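# Put the small carton and bay 2 bottles in the tray

## Task

Place three items in the white tray: the small carton and both bottles that sit in bay 2.

## Robot and tools

Robot: two arms, left_arm and right_arm, each with six rotary joints and a two-finger gripper. Base poses, scene frame: left_arm at (-0.006, +0.339, 0) m, quat_wxyz (+1.000, 0, 0, 0). right_arm at (+0.044, -0.285, 0) m, quat_wxyz (+1.000, 0, 0, -0.015).

Frame: the scene frame has its origin at table-top height, halfway between the nominal base spots. +z is up, +x points out over the table, and left_arm is on the +y side. Arm names do not match image left and right. Printed hand positions and orientations can be wrong by a few cm, more when the arm is stretched far. end_effector_position is the point between the finger pads, about 1 cm short of the tips. The fingers point along the gripper's +z axis and close along its y axis.

Row layout (used by execute_actions and move): one flat list of 14 numbers covering both arms, even if only one moves. First 7 are left_arm, last 7 are right_arm. Within each arm the order is: elbow, wrist yaw, wrist pitch, wrist roll, waist, shoulder, then gripper opening. This is not base-to-tip order; rely only on it. The six joint values are absolute target angles in radians, not offsets. Stated ranges: elbow 0.000 to 3.142, wrist yaw -1.571 to 1.571, wrist pitch -1.571 to 1.571, wrist roll -2.094 to 2.094, waist -2.618 to 3.054, shoulder 0.000 to 3.142. True ends may differ by up to 0.059 rad either way. A target more than 0.059 rad beyond a stated end, and farther out than the current angle, gets the whole call rejected; a target past the true end is clipped there and the result may note "joint sent to its limit". The opening is an absolute command from -1 (shut) to +1 (fully open); values between are matched to the grip_measured reading. To leave a gripper alone, repeat its current command; 0 means half open, not "unchanged". To hold a joint still, resend its "Joint targets" value.

Tools:
- execute_actions(actions, cameras): actions is a list of actions; each action is up to 15 rows, one per 1/30 s step, and a short action keeps its last row for the remaining steps. An empty list just reports state and images. Each step, a joint's target can lead its measured angle by at most 0.339 rad (waist, shoulder, elbow) or 2.2 rad (wrist joints), and targets that would shift the gripper over 200 mm are scaled back, so far goals need several actions; finish unfinished motion in the next call.
- move(target, speed, blend, opening_speed, grip_force, blocking, cameras): target is one 14-number row or a list of up to 15 rows as waypoints, same absolute layout. Joints are interpolated together, so the hand travels a curve, with no avoidance of objects or the other arm. speed: rad/s for the joint with the longest way to go, 0.01 to 12.57, default 0.5; one value or one per waypoint. blend: rad, corner rounding for waypoints; 0 (default) halts at each. opening_speed: how fast the opening command changes, units per second on the -1..1 scale, at least 0.2; use it to close gently on fragile items. grip_force: newtons per finger pad, 10 to 50, one value or [left, right]; it persists, and lower values close slowly. blocking=false returns after about 0.5 s while the motion goes on; a new move replaces it. Total path time is capped at 10 s, minimum 0.5 s. A gripper change in the first row is applied at the start; changes in later rows are applied after arriving and settling. The result adds a "move:" line: done, off_target (rested more than 0.035 rad from target), moving, held, or fault, possibly with limits=held. done does not prove no contact.
- wait(seconds 0 to 10, cameras): lets time pass holding last commands; a running move keeps going.
- stop(cameras): brakes the current move; fast motion needs room to stop.
- zoom_image(camera, region [x0, y0, x1, y1] in pixels, at most 504 by 504): closer look at the latest image of that camera.
- finished_scene(scene=1): ends the scene for good; the items must stay in place afterwards.

Cameras: cam_high, cam_low, cam_board, cam_left_wrist, cam_right_wrist, each 896x504. The cameras argument picks which to return; [] gives none.

Result lines: Joint positions and Joint velocities give one block per arm in the joint order above (rad, rad/s), then the pad gap in m (0.094 fully open). "Joint targets" are the angles currently being driven toward. "Tool commands" shows gripper commands. grip_measured is the finger opening on the command scale; empty it reads up to 2.5 mm wide, on a hard part under full squeeze up to about 3 mm narrow. Squeeze rises about 1 N per 0.001 commanded below the touch reading, then jumps to the force limit near 20 N. Release by commanding well above grip_measured. grip_effort_nm is gripper motor effort (negative closing), not pad force. Joint torques follow position order, positive toward larger angles; numbers 1, 5 and 6 wrap at ±28 N m. Action calls also list joint positions at some steps. "joint command not followed" means the clearance check altered targets. Motor heat: MOTOR HOT at 75 °C; at 90 °C a fault folds that arm and it stays idle; at 100 °C it collapses. Holding loads with a stretched arm or pushing at unreachable poses heats motors.

Avoid: dropping items or releasing them while moving, knocking anything off the table, fast hits on fixed or heavy objects, contact between the two arms or one gripper closing on the other's fingers (can fail at once), and strain on wrist-camera cables, which count as the hand touching. Loose objects may occasionally get nudged by outside pushes.

Each tool is called after ">>>" as name(argument=value, ...), one argument or row to a line, values as JSON.

## Session

>>> execute_actions(
  actions=[],
)

Scene clock: 0.00 s.
left_arm: end_effector_position=(+0.2339, +0.4068, +0.2161) grip_measured=+1.000 grip_effort_nm=n/a end_effector_quat_wxyz=(+0.652, -0.204, +0.685, -0.255) | right_arm: end_effector_position=(+0.2926, -0.3805, +0.1386) grip_measured=+1.000 grip_effort_nm=n/a end_effector_quat_wxyz=(+0.612, +0.322, +0.720, -0.059)
Joint names: [elbow, wrist yaw, wrist pitch, wrist roll, waist, shoulder]
Joint positions: left_arm=[0.167 1.015 0.226 -0.628 0.933 0.433 0.094] | right_arm=[0.08 0.399 0.068 0.43 -0.074 0.415 0.094]
Joint velocities: within noise
Joint torques (N m): no reading
Motor temperatures (°C): left_arm=[43 33 36 29 29 38 31] | right_arm=[39 30 34 26 29 32 27]
Heat: left arm: 43 °C; right arm: 39 °C.
Joint targets: left_arm=[0.172 1.015 0.218 -0.625 0.933 0.427] | right_arm=[0.087 0.402 0.062 0.427 -0.074 0.408]
Tool commands: left_gripper/opening=+1.0 right_gripper/opening=+1.0

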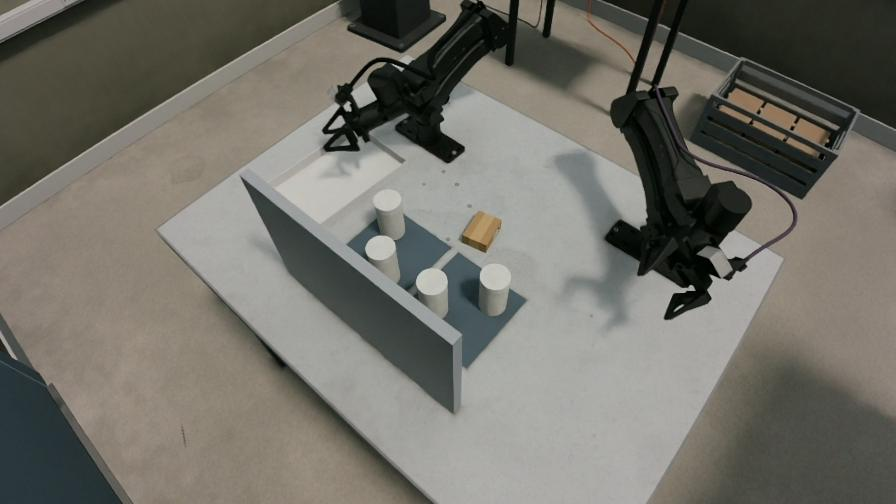

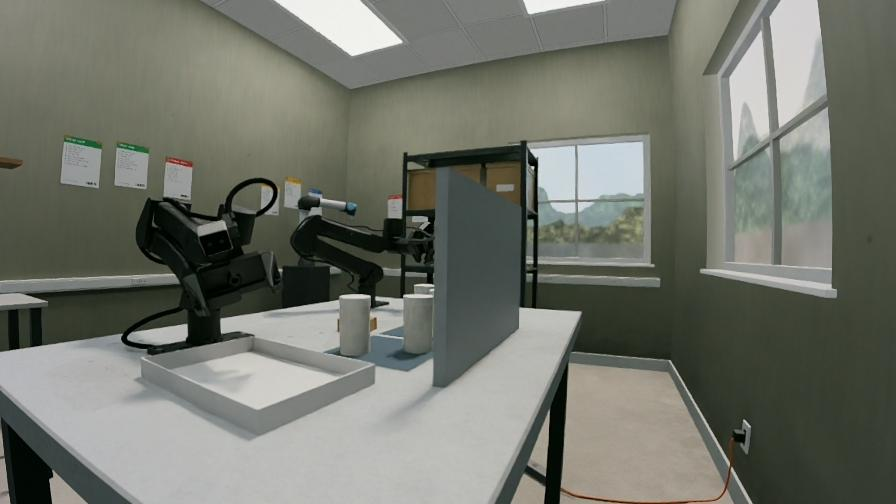

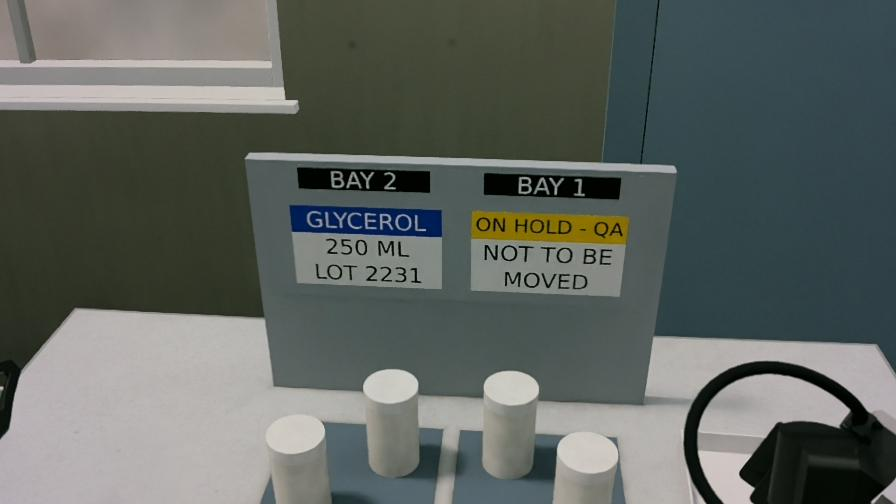

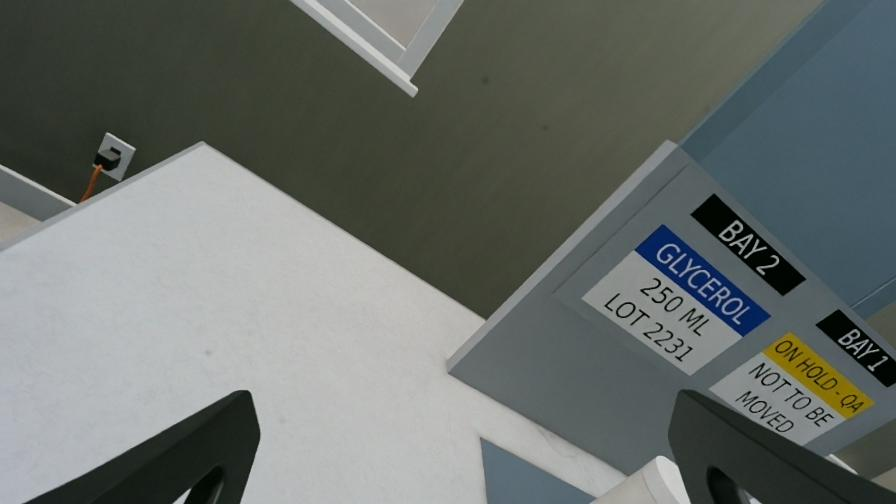

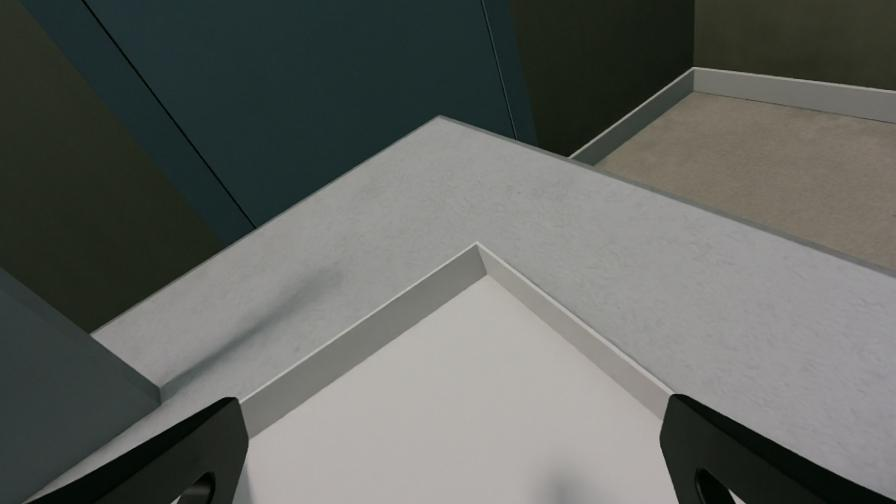

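>>> zoom_image(
  camera="cam_high",
  region=[300, 80, 700, 400],
)

>>> zoom_image(
  camera="cam_low",
  region=[120, 200, 540, 440],
)

>>> zoom_image(
  camera="cam_board",
  region=[240, 150, 700, 504],
)

>>> zoom_image(
  camera="cam_high",
  region=[410, 180, 570, 300],
)

Scaled by 1.260 from the camera's 896x504 image, which has a finer 1280x720 frame.

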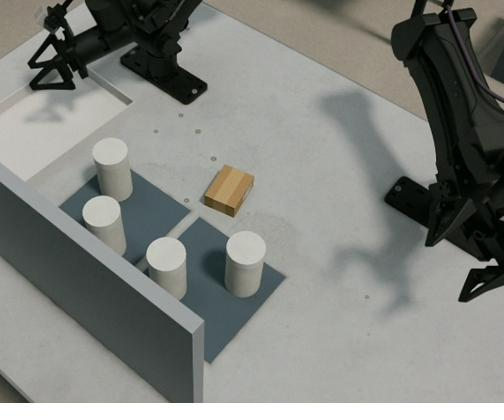

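Scaled by 1.200 from the camera's 896x504 image, which has a finer 1280x720 frame.

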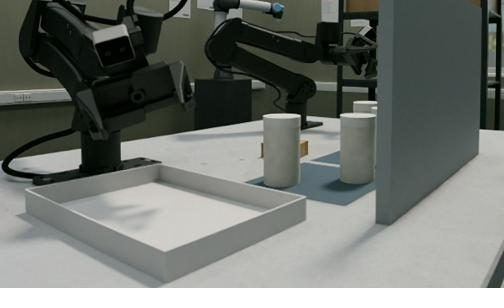

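Scaled by 1.096 from the camera's 896x504 image, which has a finer 1280x720 frame.

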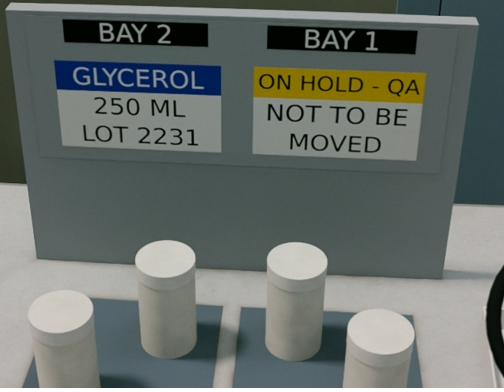

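Scaled by 3.150 from the camera's 896x504 image, which has a finer 1280x720 frame.

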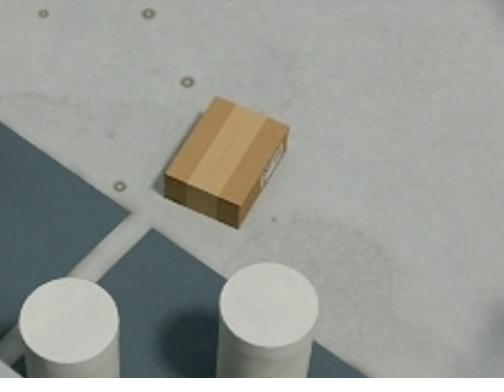

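>>> move(
  target=[
    [0.172,1.015,0.218,-0.625,0.933,0.427,1,1.701,0,-1.389,0,-0.074,1.312,1],
    [0.172,1.015,0.218,-0.625,0.933,0.427,1,1.701,0,-1.389,0,1.166,1.312,1],
  ],
  speed=0.9,
  blend=0.2,
)

Scene clock: 30.53 s.
left_arm: end_effector_position=(+0.2339, +0.4068, +0.2161) grip_measured=+1.000 grip_effort_nm=-0.02 end_effector_quat_wxyz=(+0.652, -0.204, +0.685, -0.255) | right_arm: end_effector_position=(+0.1656, -0.0230, +0.3039) grip_measured=+1.000 grip_effort_nm=0.00 end_effector_quat_wxyz=(+0.231, -0.513, +0.813, +0.147)
Joint names: [elbow, wrist yaw, wrist pitch, wrist roll, waist, shoulder]
Joint positions: left_arm=[0.167 1.015 0.226 -0.628 0.933 0.433 0.094] | right_arm=[1.667 0.001 -1.382 0.007 1.162 1.301 0.094]
Joint torques (N m): left_arm=[8.12 0.01 1.56 -0.01 -0.09 1.22] | right_arm=[8.72 -0.02 1.23 -0.05 0.28 -2.78]
Heat: left arm: 45 °C; right arm: 41 °C.
Joint targets: left_arm=[0.172 1.015 0.218 -0.625 0.933 0.427] | right_arm=[1.701 0.000 -1.389 0.000 1.166 1.312]
move: done

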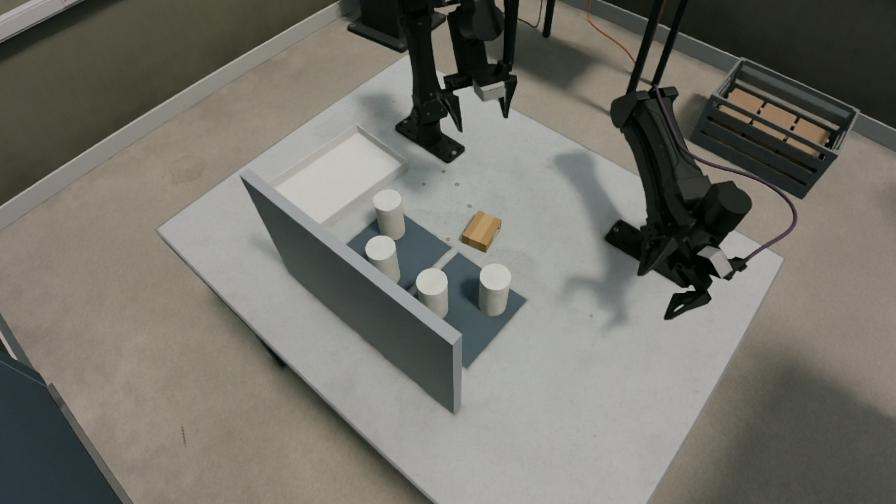

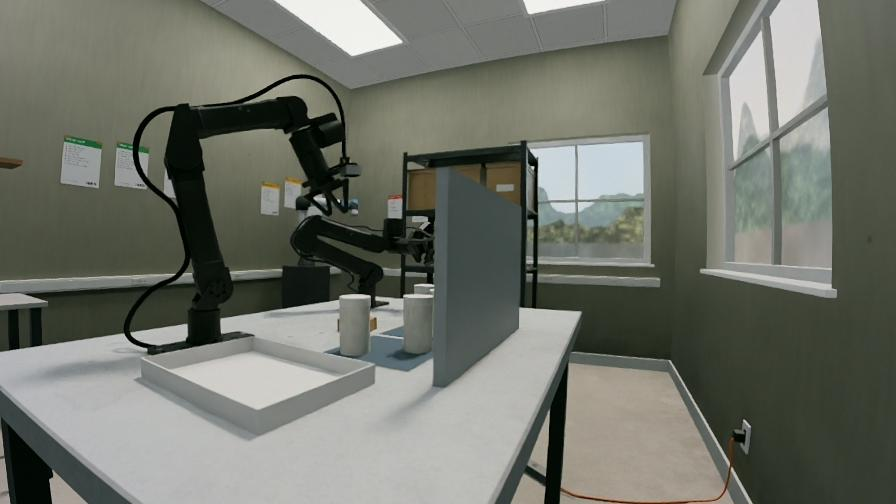

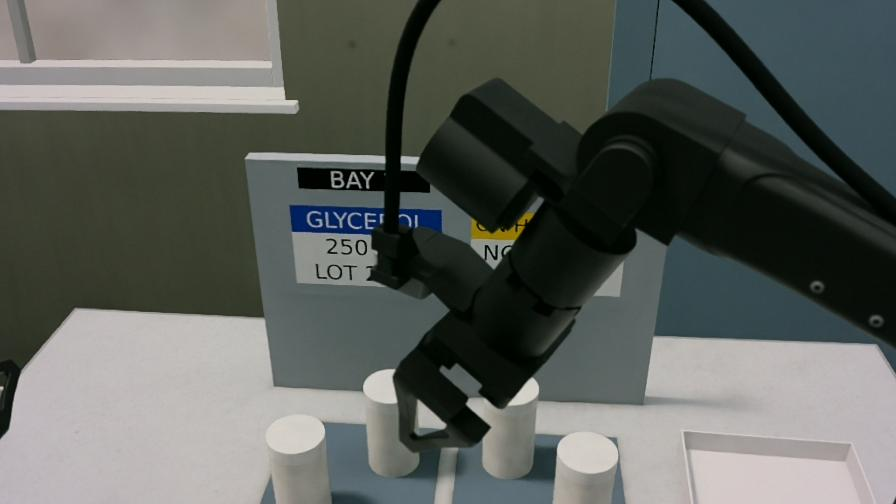

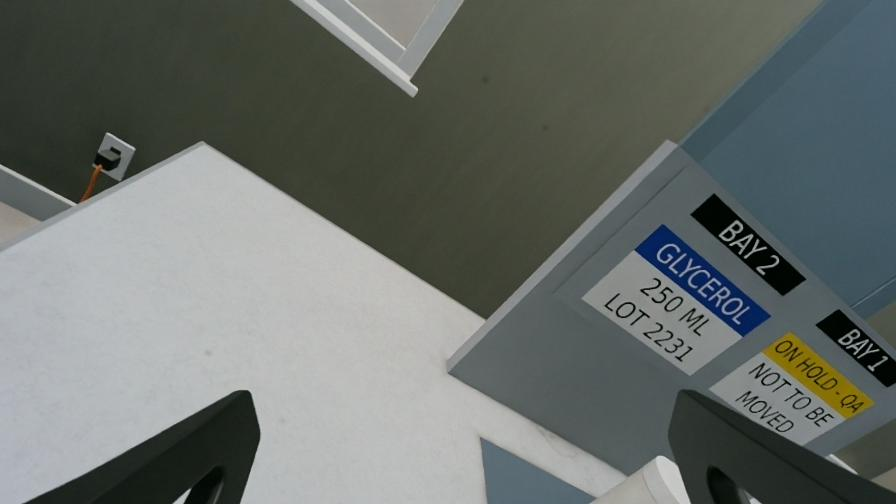

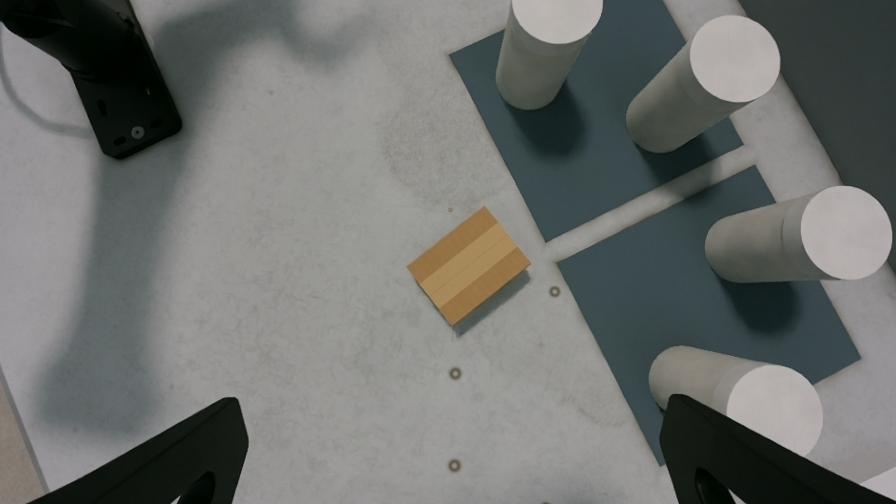

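>>> move(
  target=[0.172,1.015,0.218,-0.625,0.933,0.427,1,1.880,0,-1.454,0.91,1.166,1.997,1],
  speed=0.7,
)

Scene clock: 39.20 s.
left_arm: end_effector_position=(+0.2339, +0.4068, +0.2161) grip_measured=+1.000 grip_effort_nm=-0.01 end_effector_quat_wxyz=(+0.652, -0.204, +0.685, -0.255) | right_arm: end_effector_position=(+0.2014, +0.0537, +0.1380) grip_measured=+1.000 grip_effort_nm=0.00 end_effector_quat_wxyz=(-0.002, -0.116, +0.993, -0.003)
Joint names: [elbow, wrist yaw, wrist pitch, wrist roll, waist, shoulder]
Joint positions: left_arm=[0.167 1.015 0.226 -0.628 0.933 0.433 0.094] | right_arm=[1.848 0 -1.446 0.899 1.162 1.978 0.094]
Joint torques (N m): left_arm=[8.24 0.03 1.52 0 -0.08 1.26] | right_arm=[8.64 -0.01 0.17 0.13 0.32 -8.27]
Heat: left arm: 45 °C; right arm: 41 °C.
Joint targets: left_arm=[0.172 1.015 0.218 -0.625 0.933 0.427] | right_arm=[1.880 0.000 -1.454 0.910 1.166 1.997]
move: done

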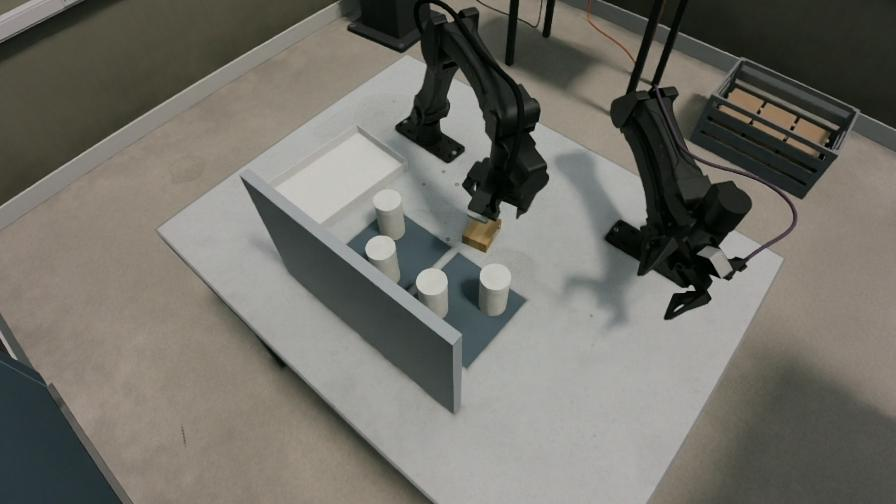

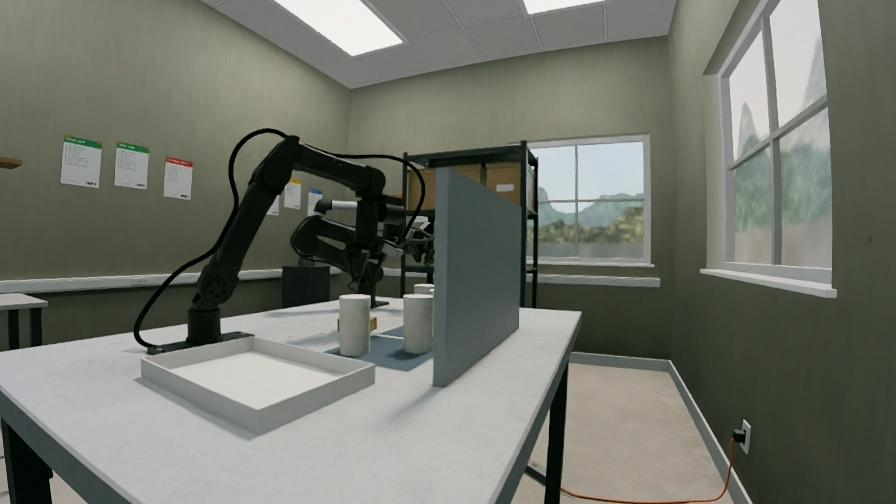

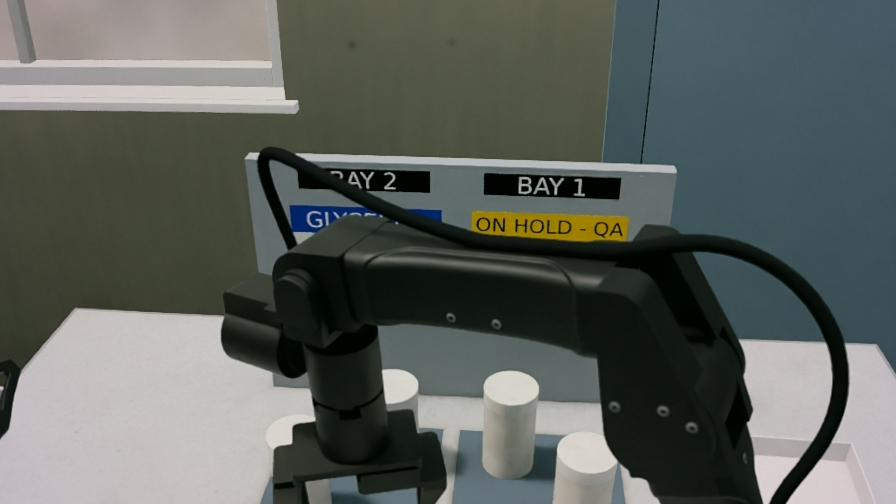

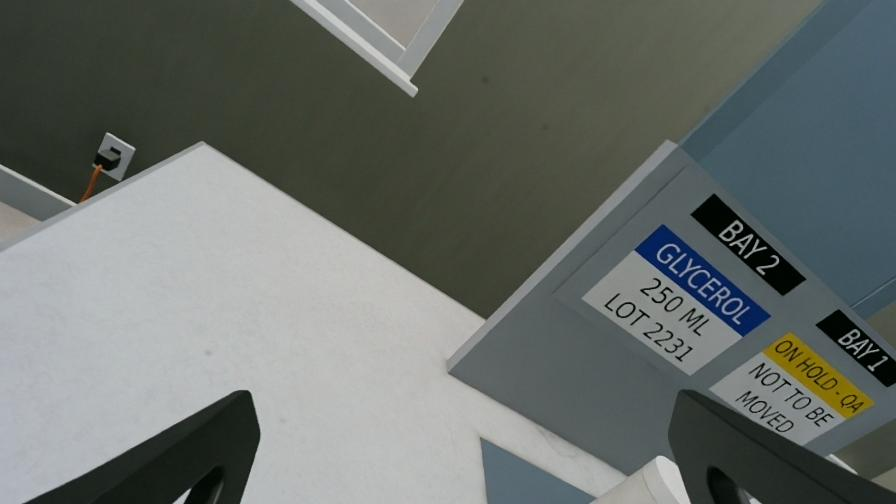

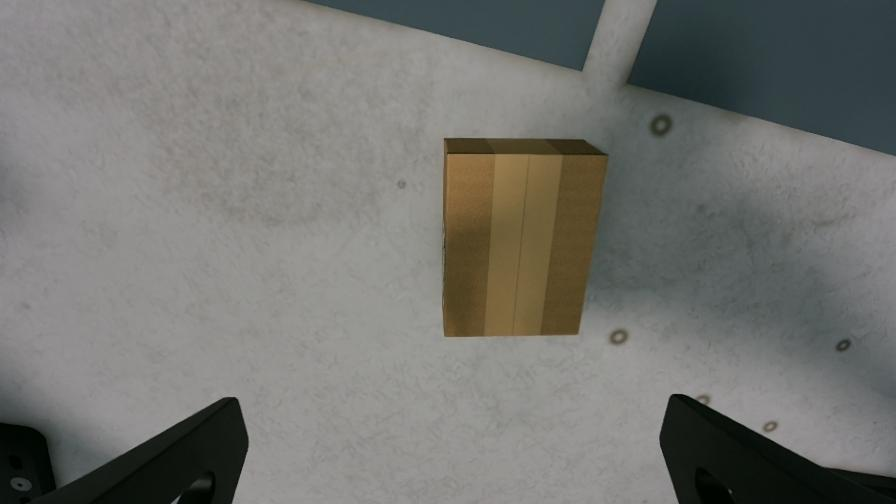

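>>> move(
  target=[0.172,1.015,0.218,-0.625,0.933,0.427,1,1.675,0,-1.295,0.826,1.088,1.951,1],
  speed=0.5,
  cameras=["cam_high","cam_right_wrist","cam_board"],
)

Scene clock: 47.73 s.
left_arm: end_effector_position=(+0.2339, +0.4068, +0.2161) grip_measured=+1.000 grip_effort_nm=-0.02 end_effector_quat_wxyz=(+0.652, -0.204, +0.685, -0.255) | right_arm: end_effector_position=(+0.2249, +0.0387, +0.0987) grip_measured=+1.000 grip_effort_nm=-0.01 end_effector_quat_wxyz=(-0.007, -0.112, +0.994, -0.008)
Joint names: [elbow, wrist yaw, wrist pitch, wrist roll, waist, shoulder]
Joint positions: left_arm=[0.167 1.015 0.226 -0.628 0.933 0.433 0.094] | right_arm=[1.691 -0.002 -1.306 0.833 1.087 1.978 0.094]
Joint torques (N m): left_arm=[8.09 -0.02 1.5 0.02 0.02 1.16] | right_arm=[4.93 0.01 0.35 -0.09 0.05 -11.51]
Heat: left arm: 45 °C; right arm: 42 °C.
Joint targets: left_arm=[0.172 1.015 0.218 -0.625 0.933 0.427] | right_arm=[1.675 0.000 -1.295 0.826 1.088 1.951]
move: done
Images, in order (width x height): cam_high 896x504, cam_board 896x504, cam_right_wrist 896x504.

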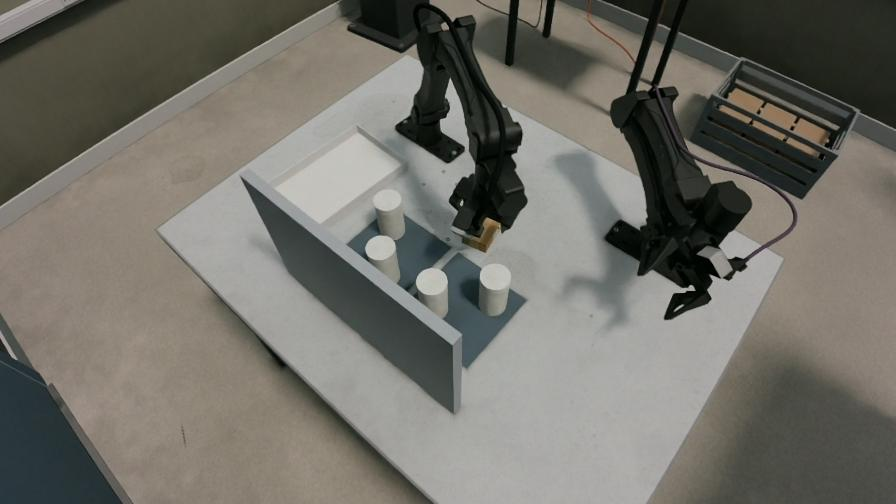

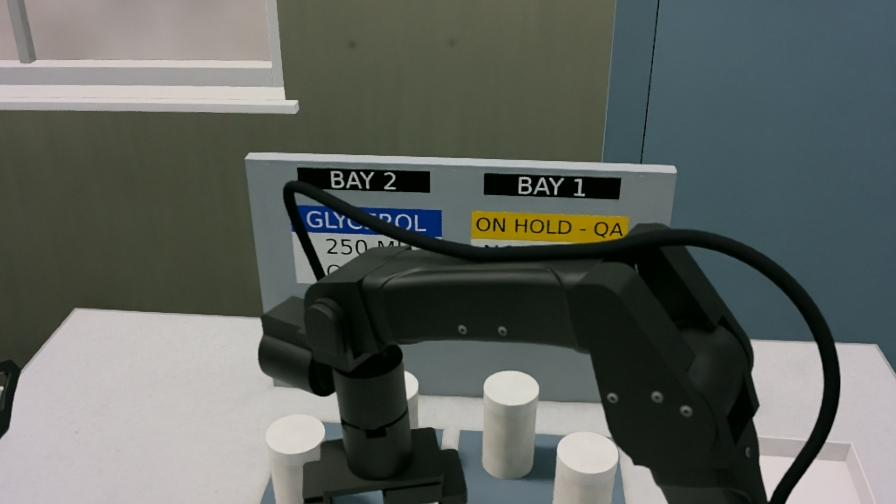

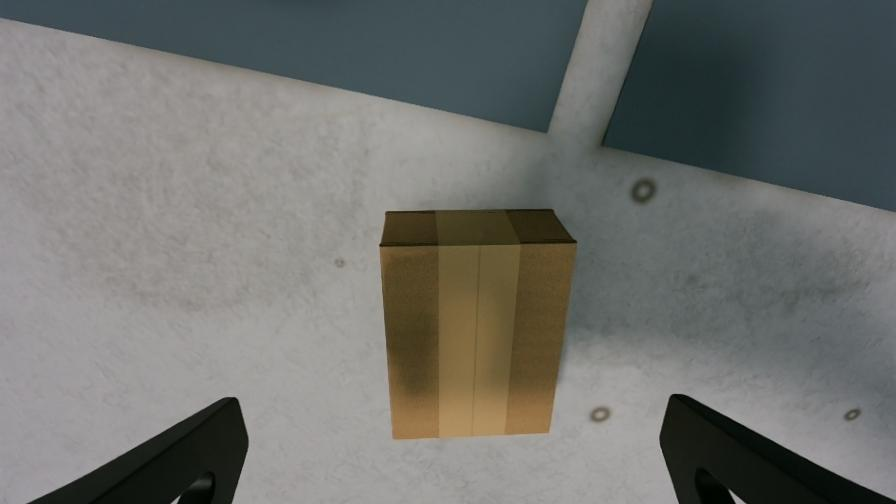

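>>> move(
  target=[0.172,1.015,0.218,-0.625,0.933,0.427,1,1.4995,0,-1.111,0.79,1.078,1.9596,1],
  speed=0.15,
  cameras=["cam_high","cam_low","cam_right_wrist"],
)

Scene clock: 54.10 s.
left_arm: end_effector_position=(+0.2339, +0.4068, +0.2161) grip_measured=+1.000 grip_effort_nm=-0.02 end_effector_quat_wxyz=(+0.652, -0.204, +0.685, -0.255) | right_arm: end_effector_position=(+0.2239, +0.0353, +0.0553) grip_measured=+1.000 grip_effort_nm=-0.01 end_effector_quat_wxyz=(-0.005, -0.128, +0.992, -0.004)
Joint names: [elbow, wrist yaw, wrist pitch, wrist roll, waist, shoulder]
Joint positions: left_arm=[0.167 1.015 0.226 -0.628 0.933 0.433 0.094] | right_arm=[1.518 -0.002 -1.123 0.797 1.084 1.978 0.094]
Joint torques (N m): left_arm=[8.08 0.02 1.5 -0.01 0.05 1.21] | right_arm=[4.71 0 0.37 -0.07 -0.62 -10.73]
Heat: left arm: 45 °C; right arm: 41 °C.
Joint targets: left_arm=[0.172 1.015 0.218 -0.625 0.933 0.427] | right_arm=[1.499 0.000 -1.111 0.790 1.078 1.960]
move: done
Images, in order (width x height): cam_high 896x504, cam_low 896x504, cam_right_wrist 896x504.

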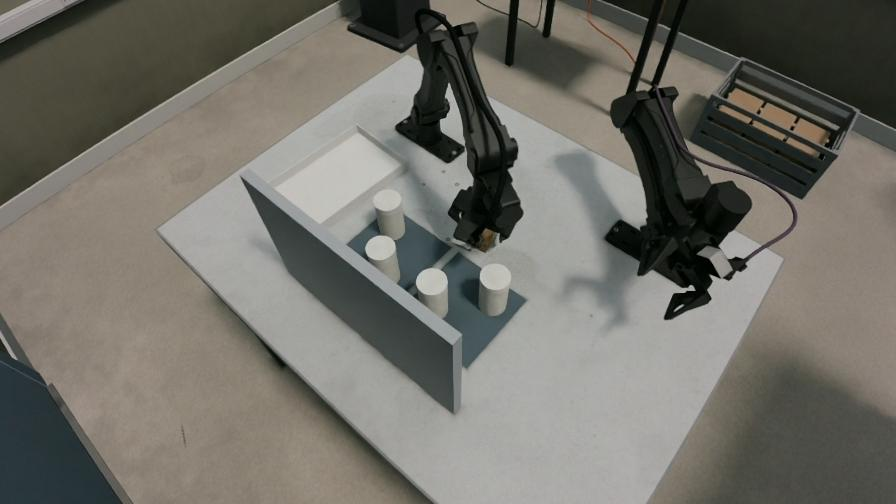

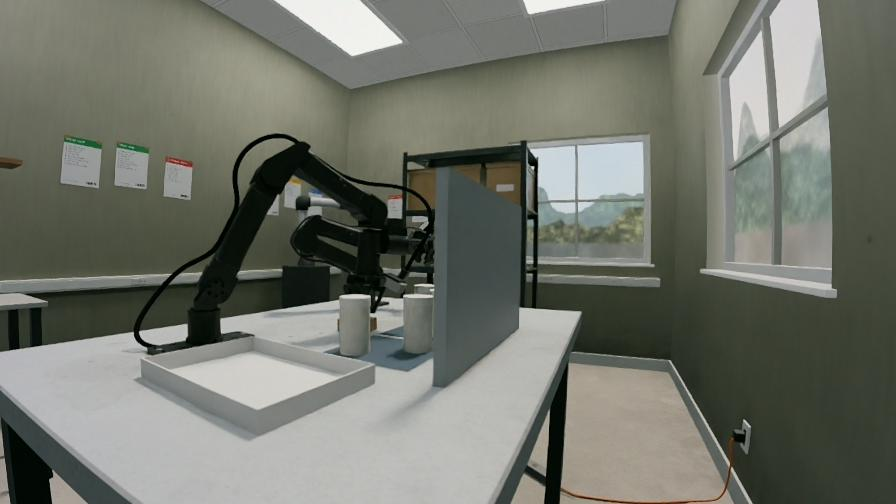

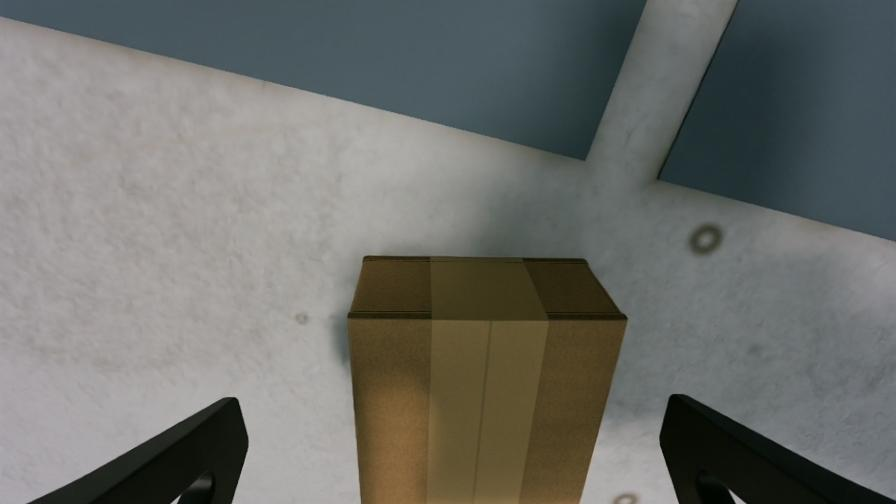

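>>> move(
  target=[0.172,1.015,0.218,-0.625,0.933,0.427,1,1.443,0,-1.069,0.78,1.074,1.945,1],
  speed=0.12,
  cameras=["cam_right_wrist"],
)

>>> zoom_image(
  camera="cam_right_wrist",
  region=[200, 200, 700, 504],
)

Scene clock: 57.70 s.
left_arm: end_effector_position=(+0.2339, +0.4068, +0.2161) grip_measured=+1.000 grip_effort_nm=-0.01 end_effector_quat_wxyz=(+0.652, -0.204, +0.685, -0.255) | right_arm: end_effector_position=(+0.2217, +0.0283, +0.0416) grip_measured=+1.000 grip_effort_nm=-0.01 end_effector_quat_wxyz=(-0.009, -0.131, +0.991, -0.010)
Joint names: [elbow, wrist yaw, wrist pitch, wrist roll, waist, shoulder]
Joint positions: left_arm=[0.167 1.015 0.226 -0.628 0.933 0.433 0.094] | right_arm=[1.461 -0.002 -1.081 0.787 1.08 1.978 0.094]
Joint torques (N m): left_arm=[8.12 0.04 1.49 -0.02 -0.13 1.06] | right_arm=[4.55 0 0.32 -0.07 -0.64 -11.77]
Heat: left arm: 45 °C; right arm: 41 °C.
Joint targets: left_arm=[0.172 1.015 0.218 -0.625 0.933 0.427] | right_arm=[1.443 0.000 -1.069 0.780 1.074 1.945]
move: done
Images, in order (width x height): cam_right_wrist 896x504.

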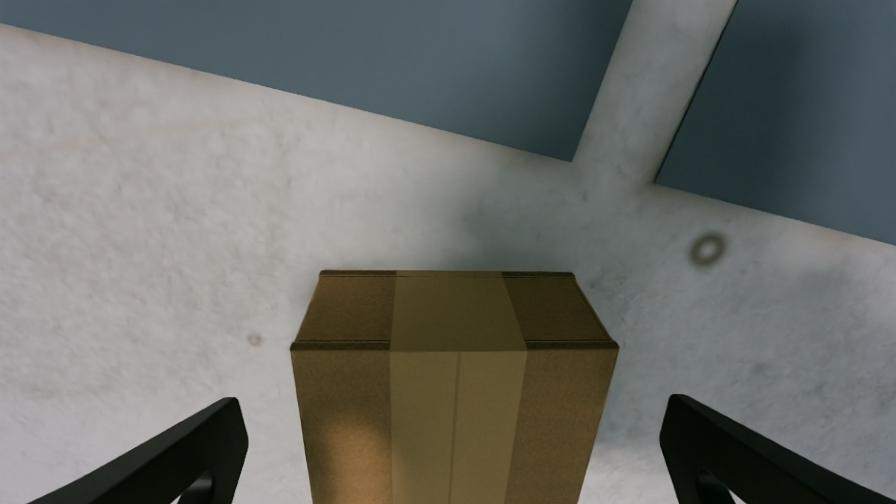

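Scaled by 1.008 from the camera's 896x504 image, which has a finer 1280x720 frame.

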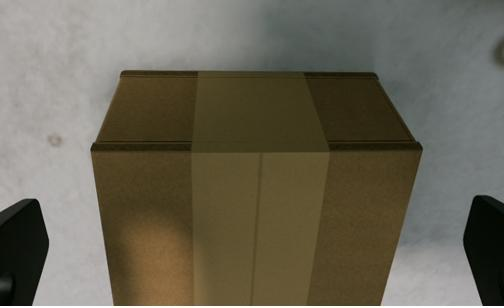

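>>> move(
  target=[0.172,1.015,0.218,-0.625,0.933,0.427,1,1.443,0,-1.069,0.78,1.074,1.945,0.15],
  opening_speed=0.5,
  grip_force=[50,20],
  cameras=["cam_right_wrist"],
)

Scene clock: 62.03 s.
left_arm: end_effector_position=(+0.2339, +0.4068, +0.2161) grip_measured=+1.000 grip_effort_nm=-0.02 end_effector_quat_wxyz=(+0.652, -0.204, +0.685, -0.255) | right_arm: end_effector_position=(+0.2218, +0.0285, +0.0416) grip_measured=+0.299 grip_effort_nm=-0.44 end_effector_quat_wxyz=(-0.009, -0.131, +0.991, -0.010)
Joint names: [elbow, wrist yaw, wrist pitch, wrist roll, waist, shoulder]
Joint positions: left_arm=[0.167 1.015 0.226 -0.628 0.933 0.433 0.094] | right_arm=[1.461 -0.002 -1.08 0.787 1.08 1.978 0.061]
Joint torques (N m): left_arm=[8.31 0.04 1.56 0.01 -0.21 1.28] | right_arm=[4.53 0.03 0.37 -0.06 -0.64 -11.71]
Heat: left arm: 45 °C; right arm: 40 °C.
Joint targets: left_arm=[0.172 1.015 0.218 -0.625 0.933 0.427] | right_arm=[1.443 0.000 -1.069 0.780 1.074 1.945]
grip_force (N): 50, 20
move: done
Images, in order (width x height): cam_right_wrist 896x504.

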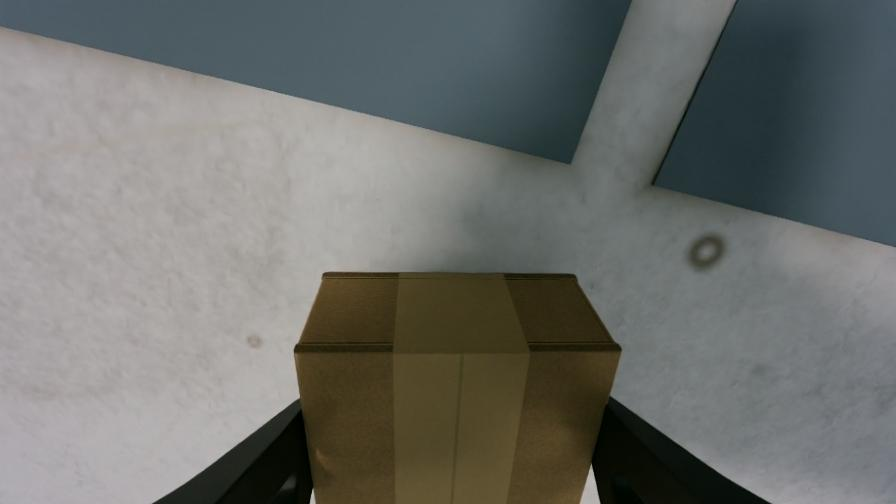

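>>> move(
  target=[
    [0.172,1.015,0.218,-0.625,0.933,0.427,1,1.763,0,-1.42,0.78,1.074,1.914,0.15],
    [0.172,1.015,0.218,-0.625,0.933,0.427,1,1.701,0,-1.389,0.78,1.074,1.312,0.15],
    [0.172,1.015,0.218,-0.625,0.933,0.427,1,1.701,0,-1.389,0.0,-0.365,1.312,0.15],
  ],
  speed=[0.3,0.6,0.7],
  blend=[0.08,0.15,0],
)

Scene clock: 73.40 s.
left_arm: end_effector_position=(+0.2339, +0.4068, +0.2161) grip_measured=+1.000 grip_effort_nm=-0.01 end_effector_quat_wxyz=(+0.652, -0.204, +0.685, -0.255) | right_arm: end_effector_position=(+0.3159, -0.3962, +0.3116) grip_measured=+0.298 grip_effort_nm=-0.47 end_effector_quat_wxyz=(+0.273, +0.191, +0.941, -0.053)
Joint names: [elbow, wrist yaw, wrist pitch, wrist roll, waist, shoulder]
Joint positions: left_arm=[0.167 1.015 0.226 -0.628 0.933 0.433 0.094] | right_arm=[1.717 -0.001 -1.396 0.009 -0.362 1.328 0.061]
Joint torques (N m): left_arm=[8.21 0.1 1.5 0.02 0.08 1.2] | right_arm=[4.7 -0.03 1.45 -0.07 -0.29 -4.96]
Motor temperatures (°C): left_arm=[45 32 37 29 29 37 31] | right_arm=[40 29 33 26 28 37 27]
Heat: left arm: 45 °C; right arm: 40 °C.
Joint targets: left_arm=[0.172 1.015 0.218 -0.625 0.933 0.427] | right_arm=[1.701 0.000 -1.389 0.000 -0.365 1.312]
grip_force (N): 50, 20
move: done

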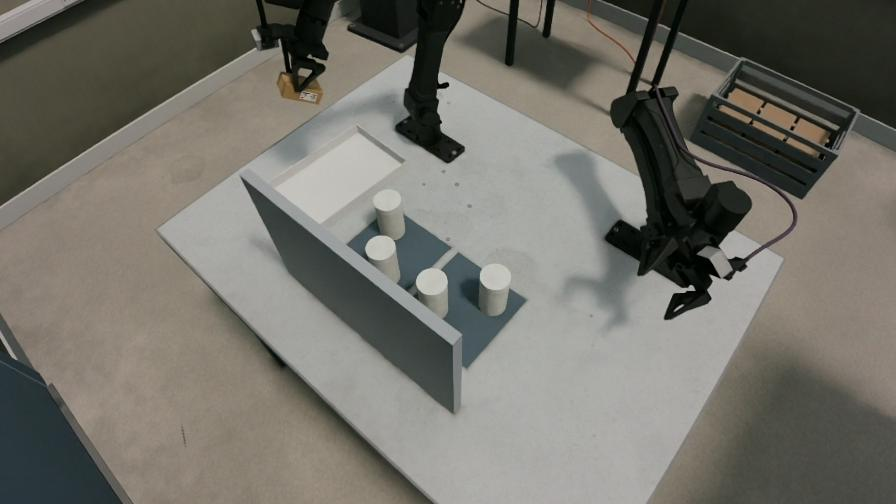

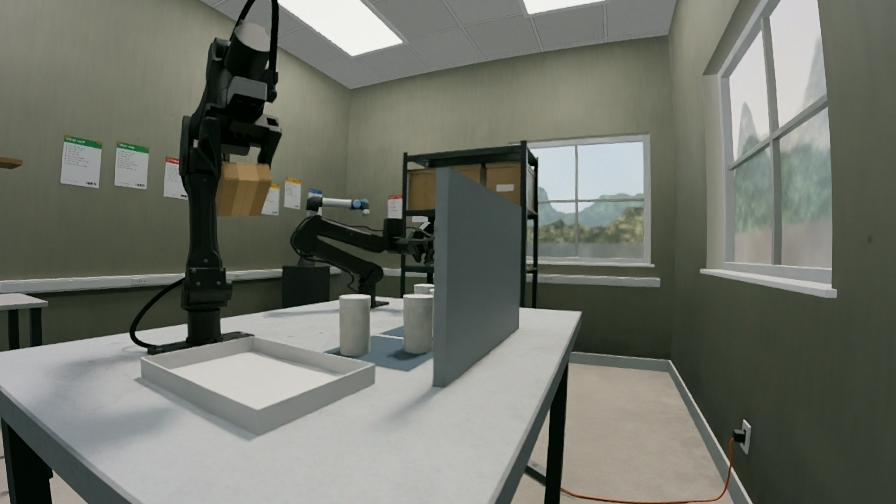

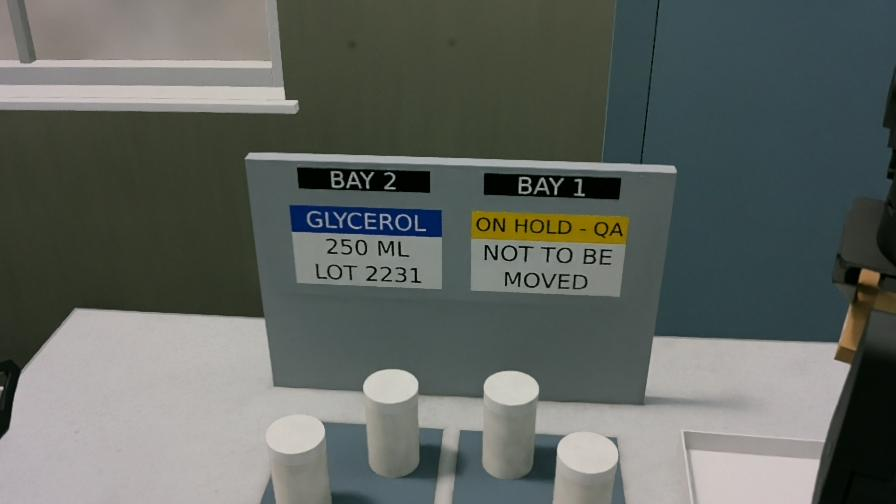

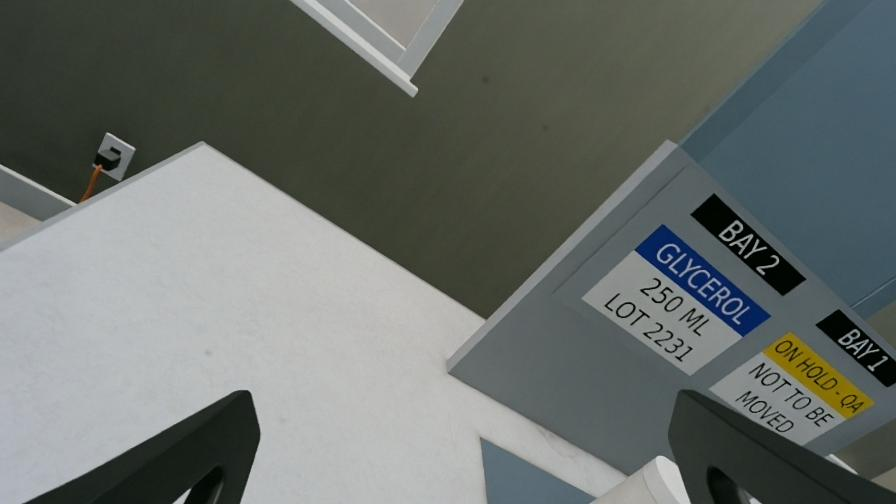

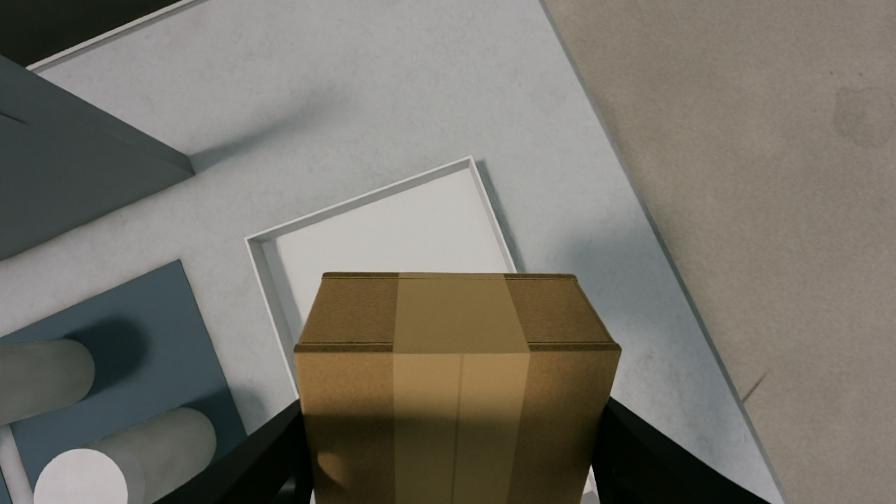

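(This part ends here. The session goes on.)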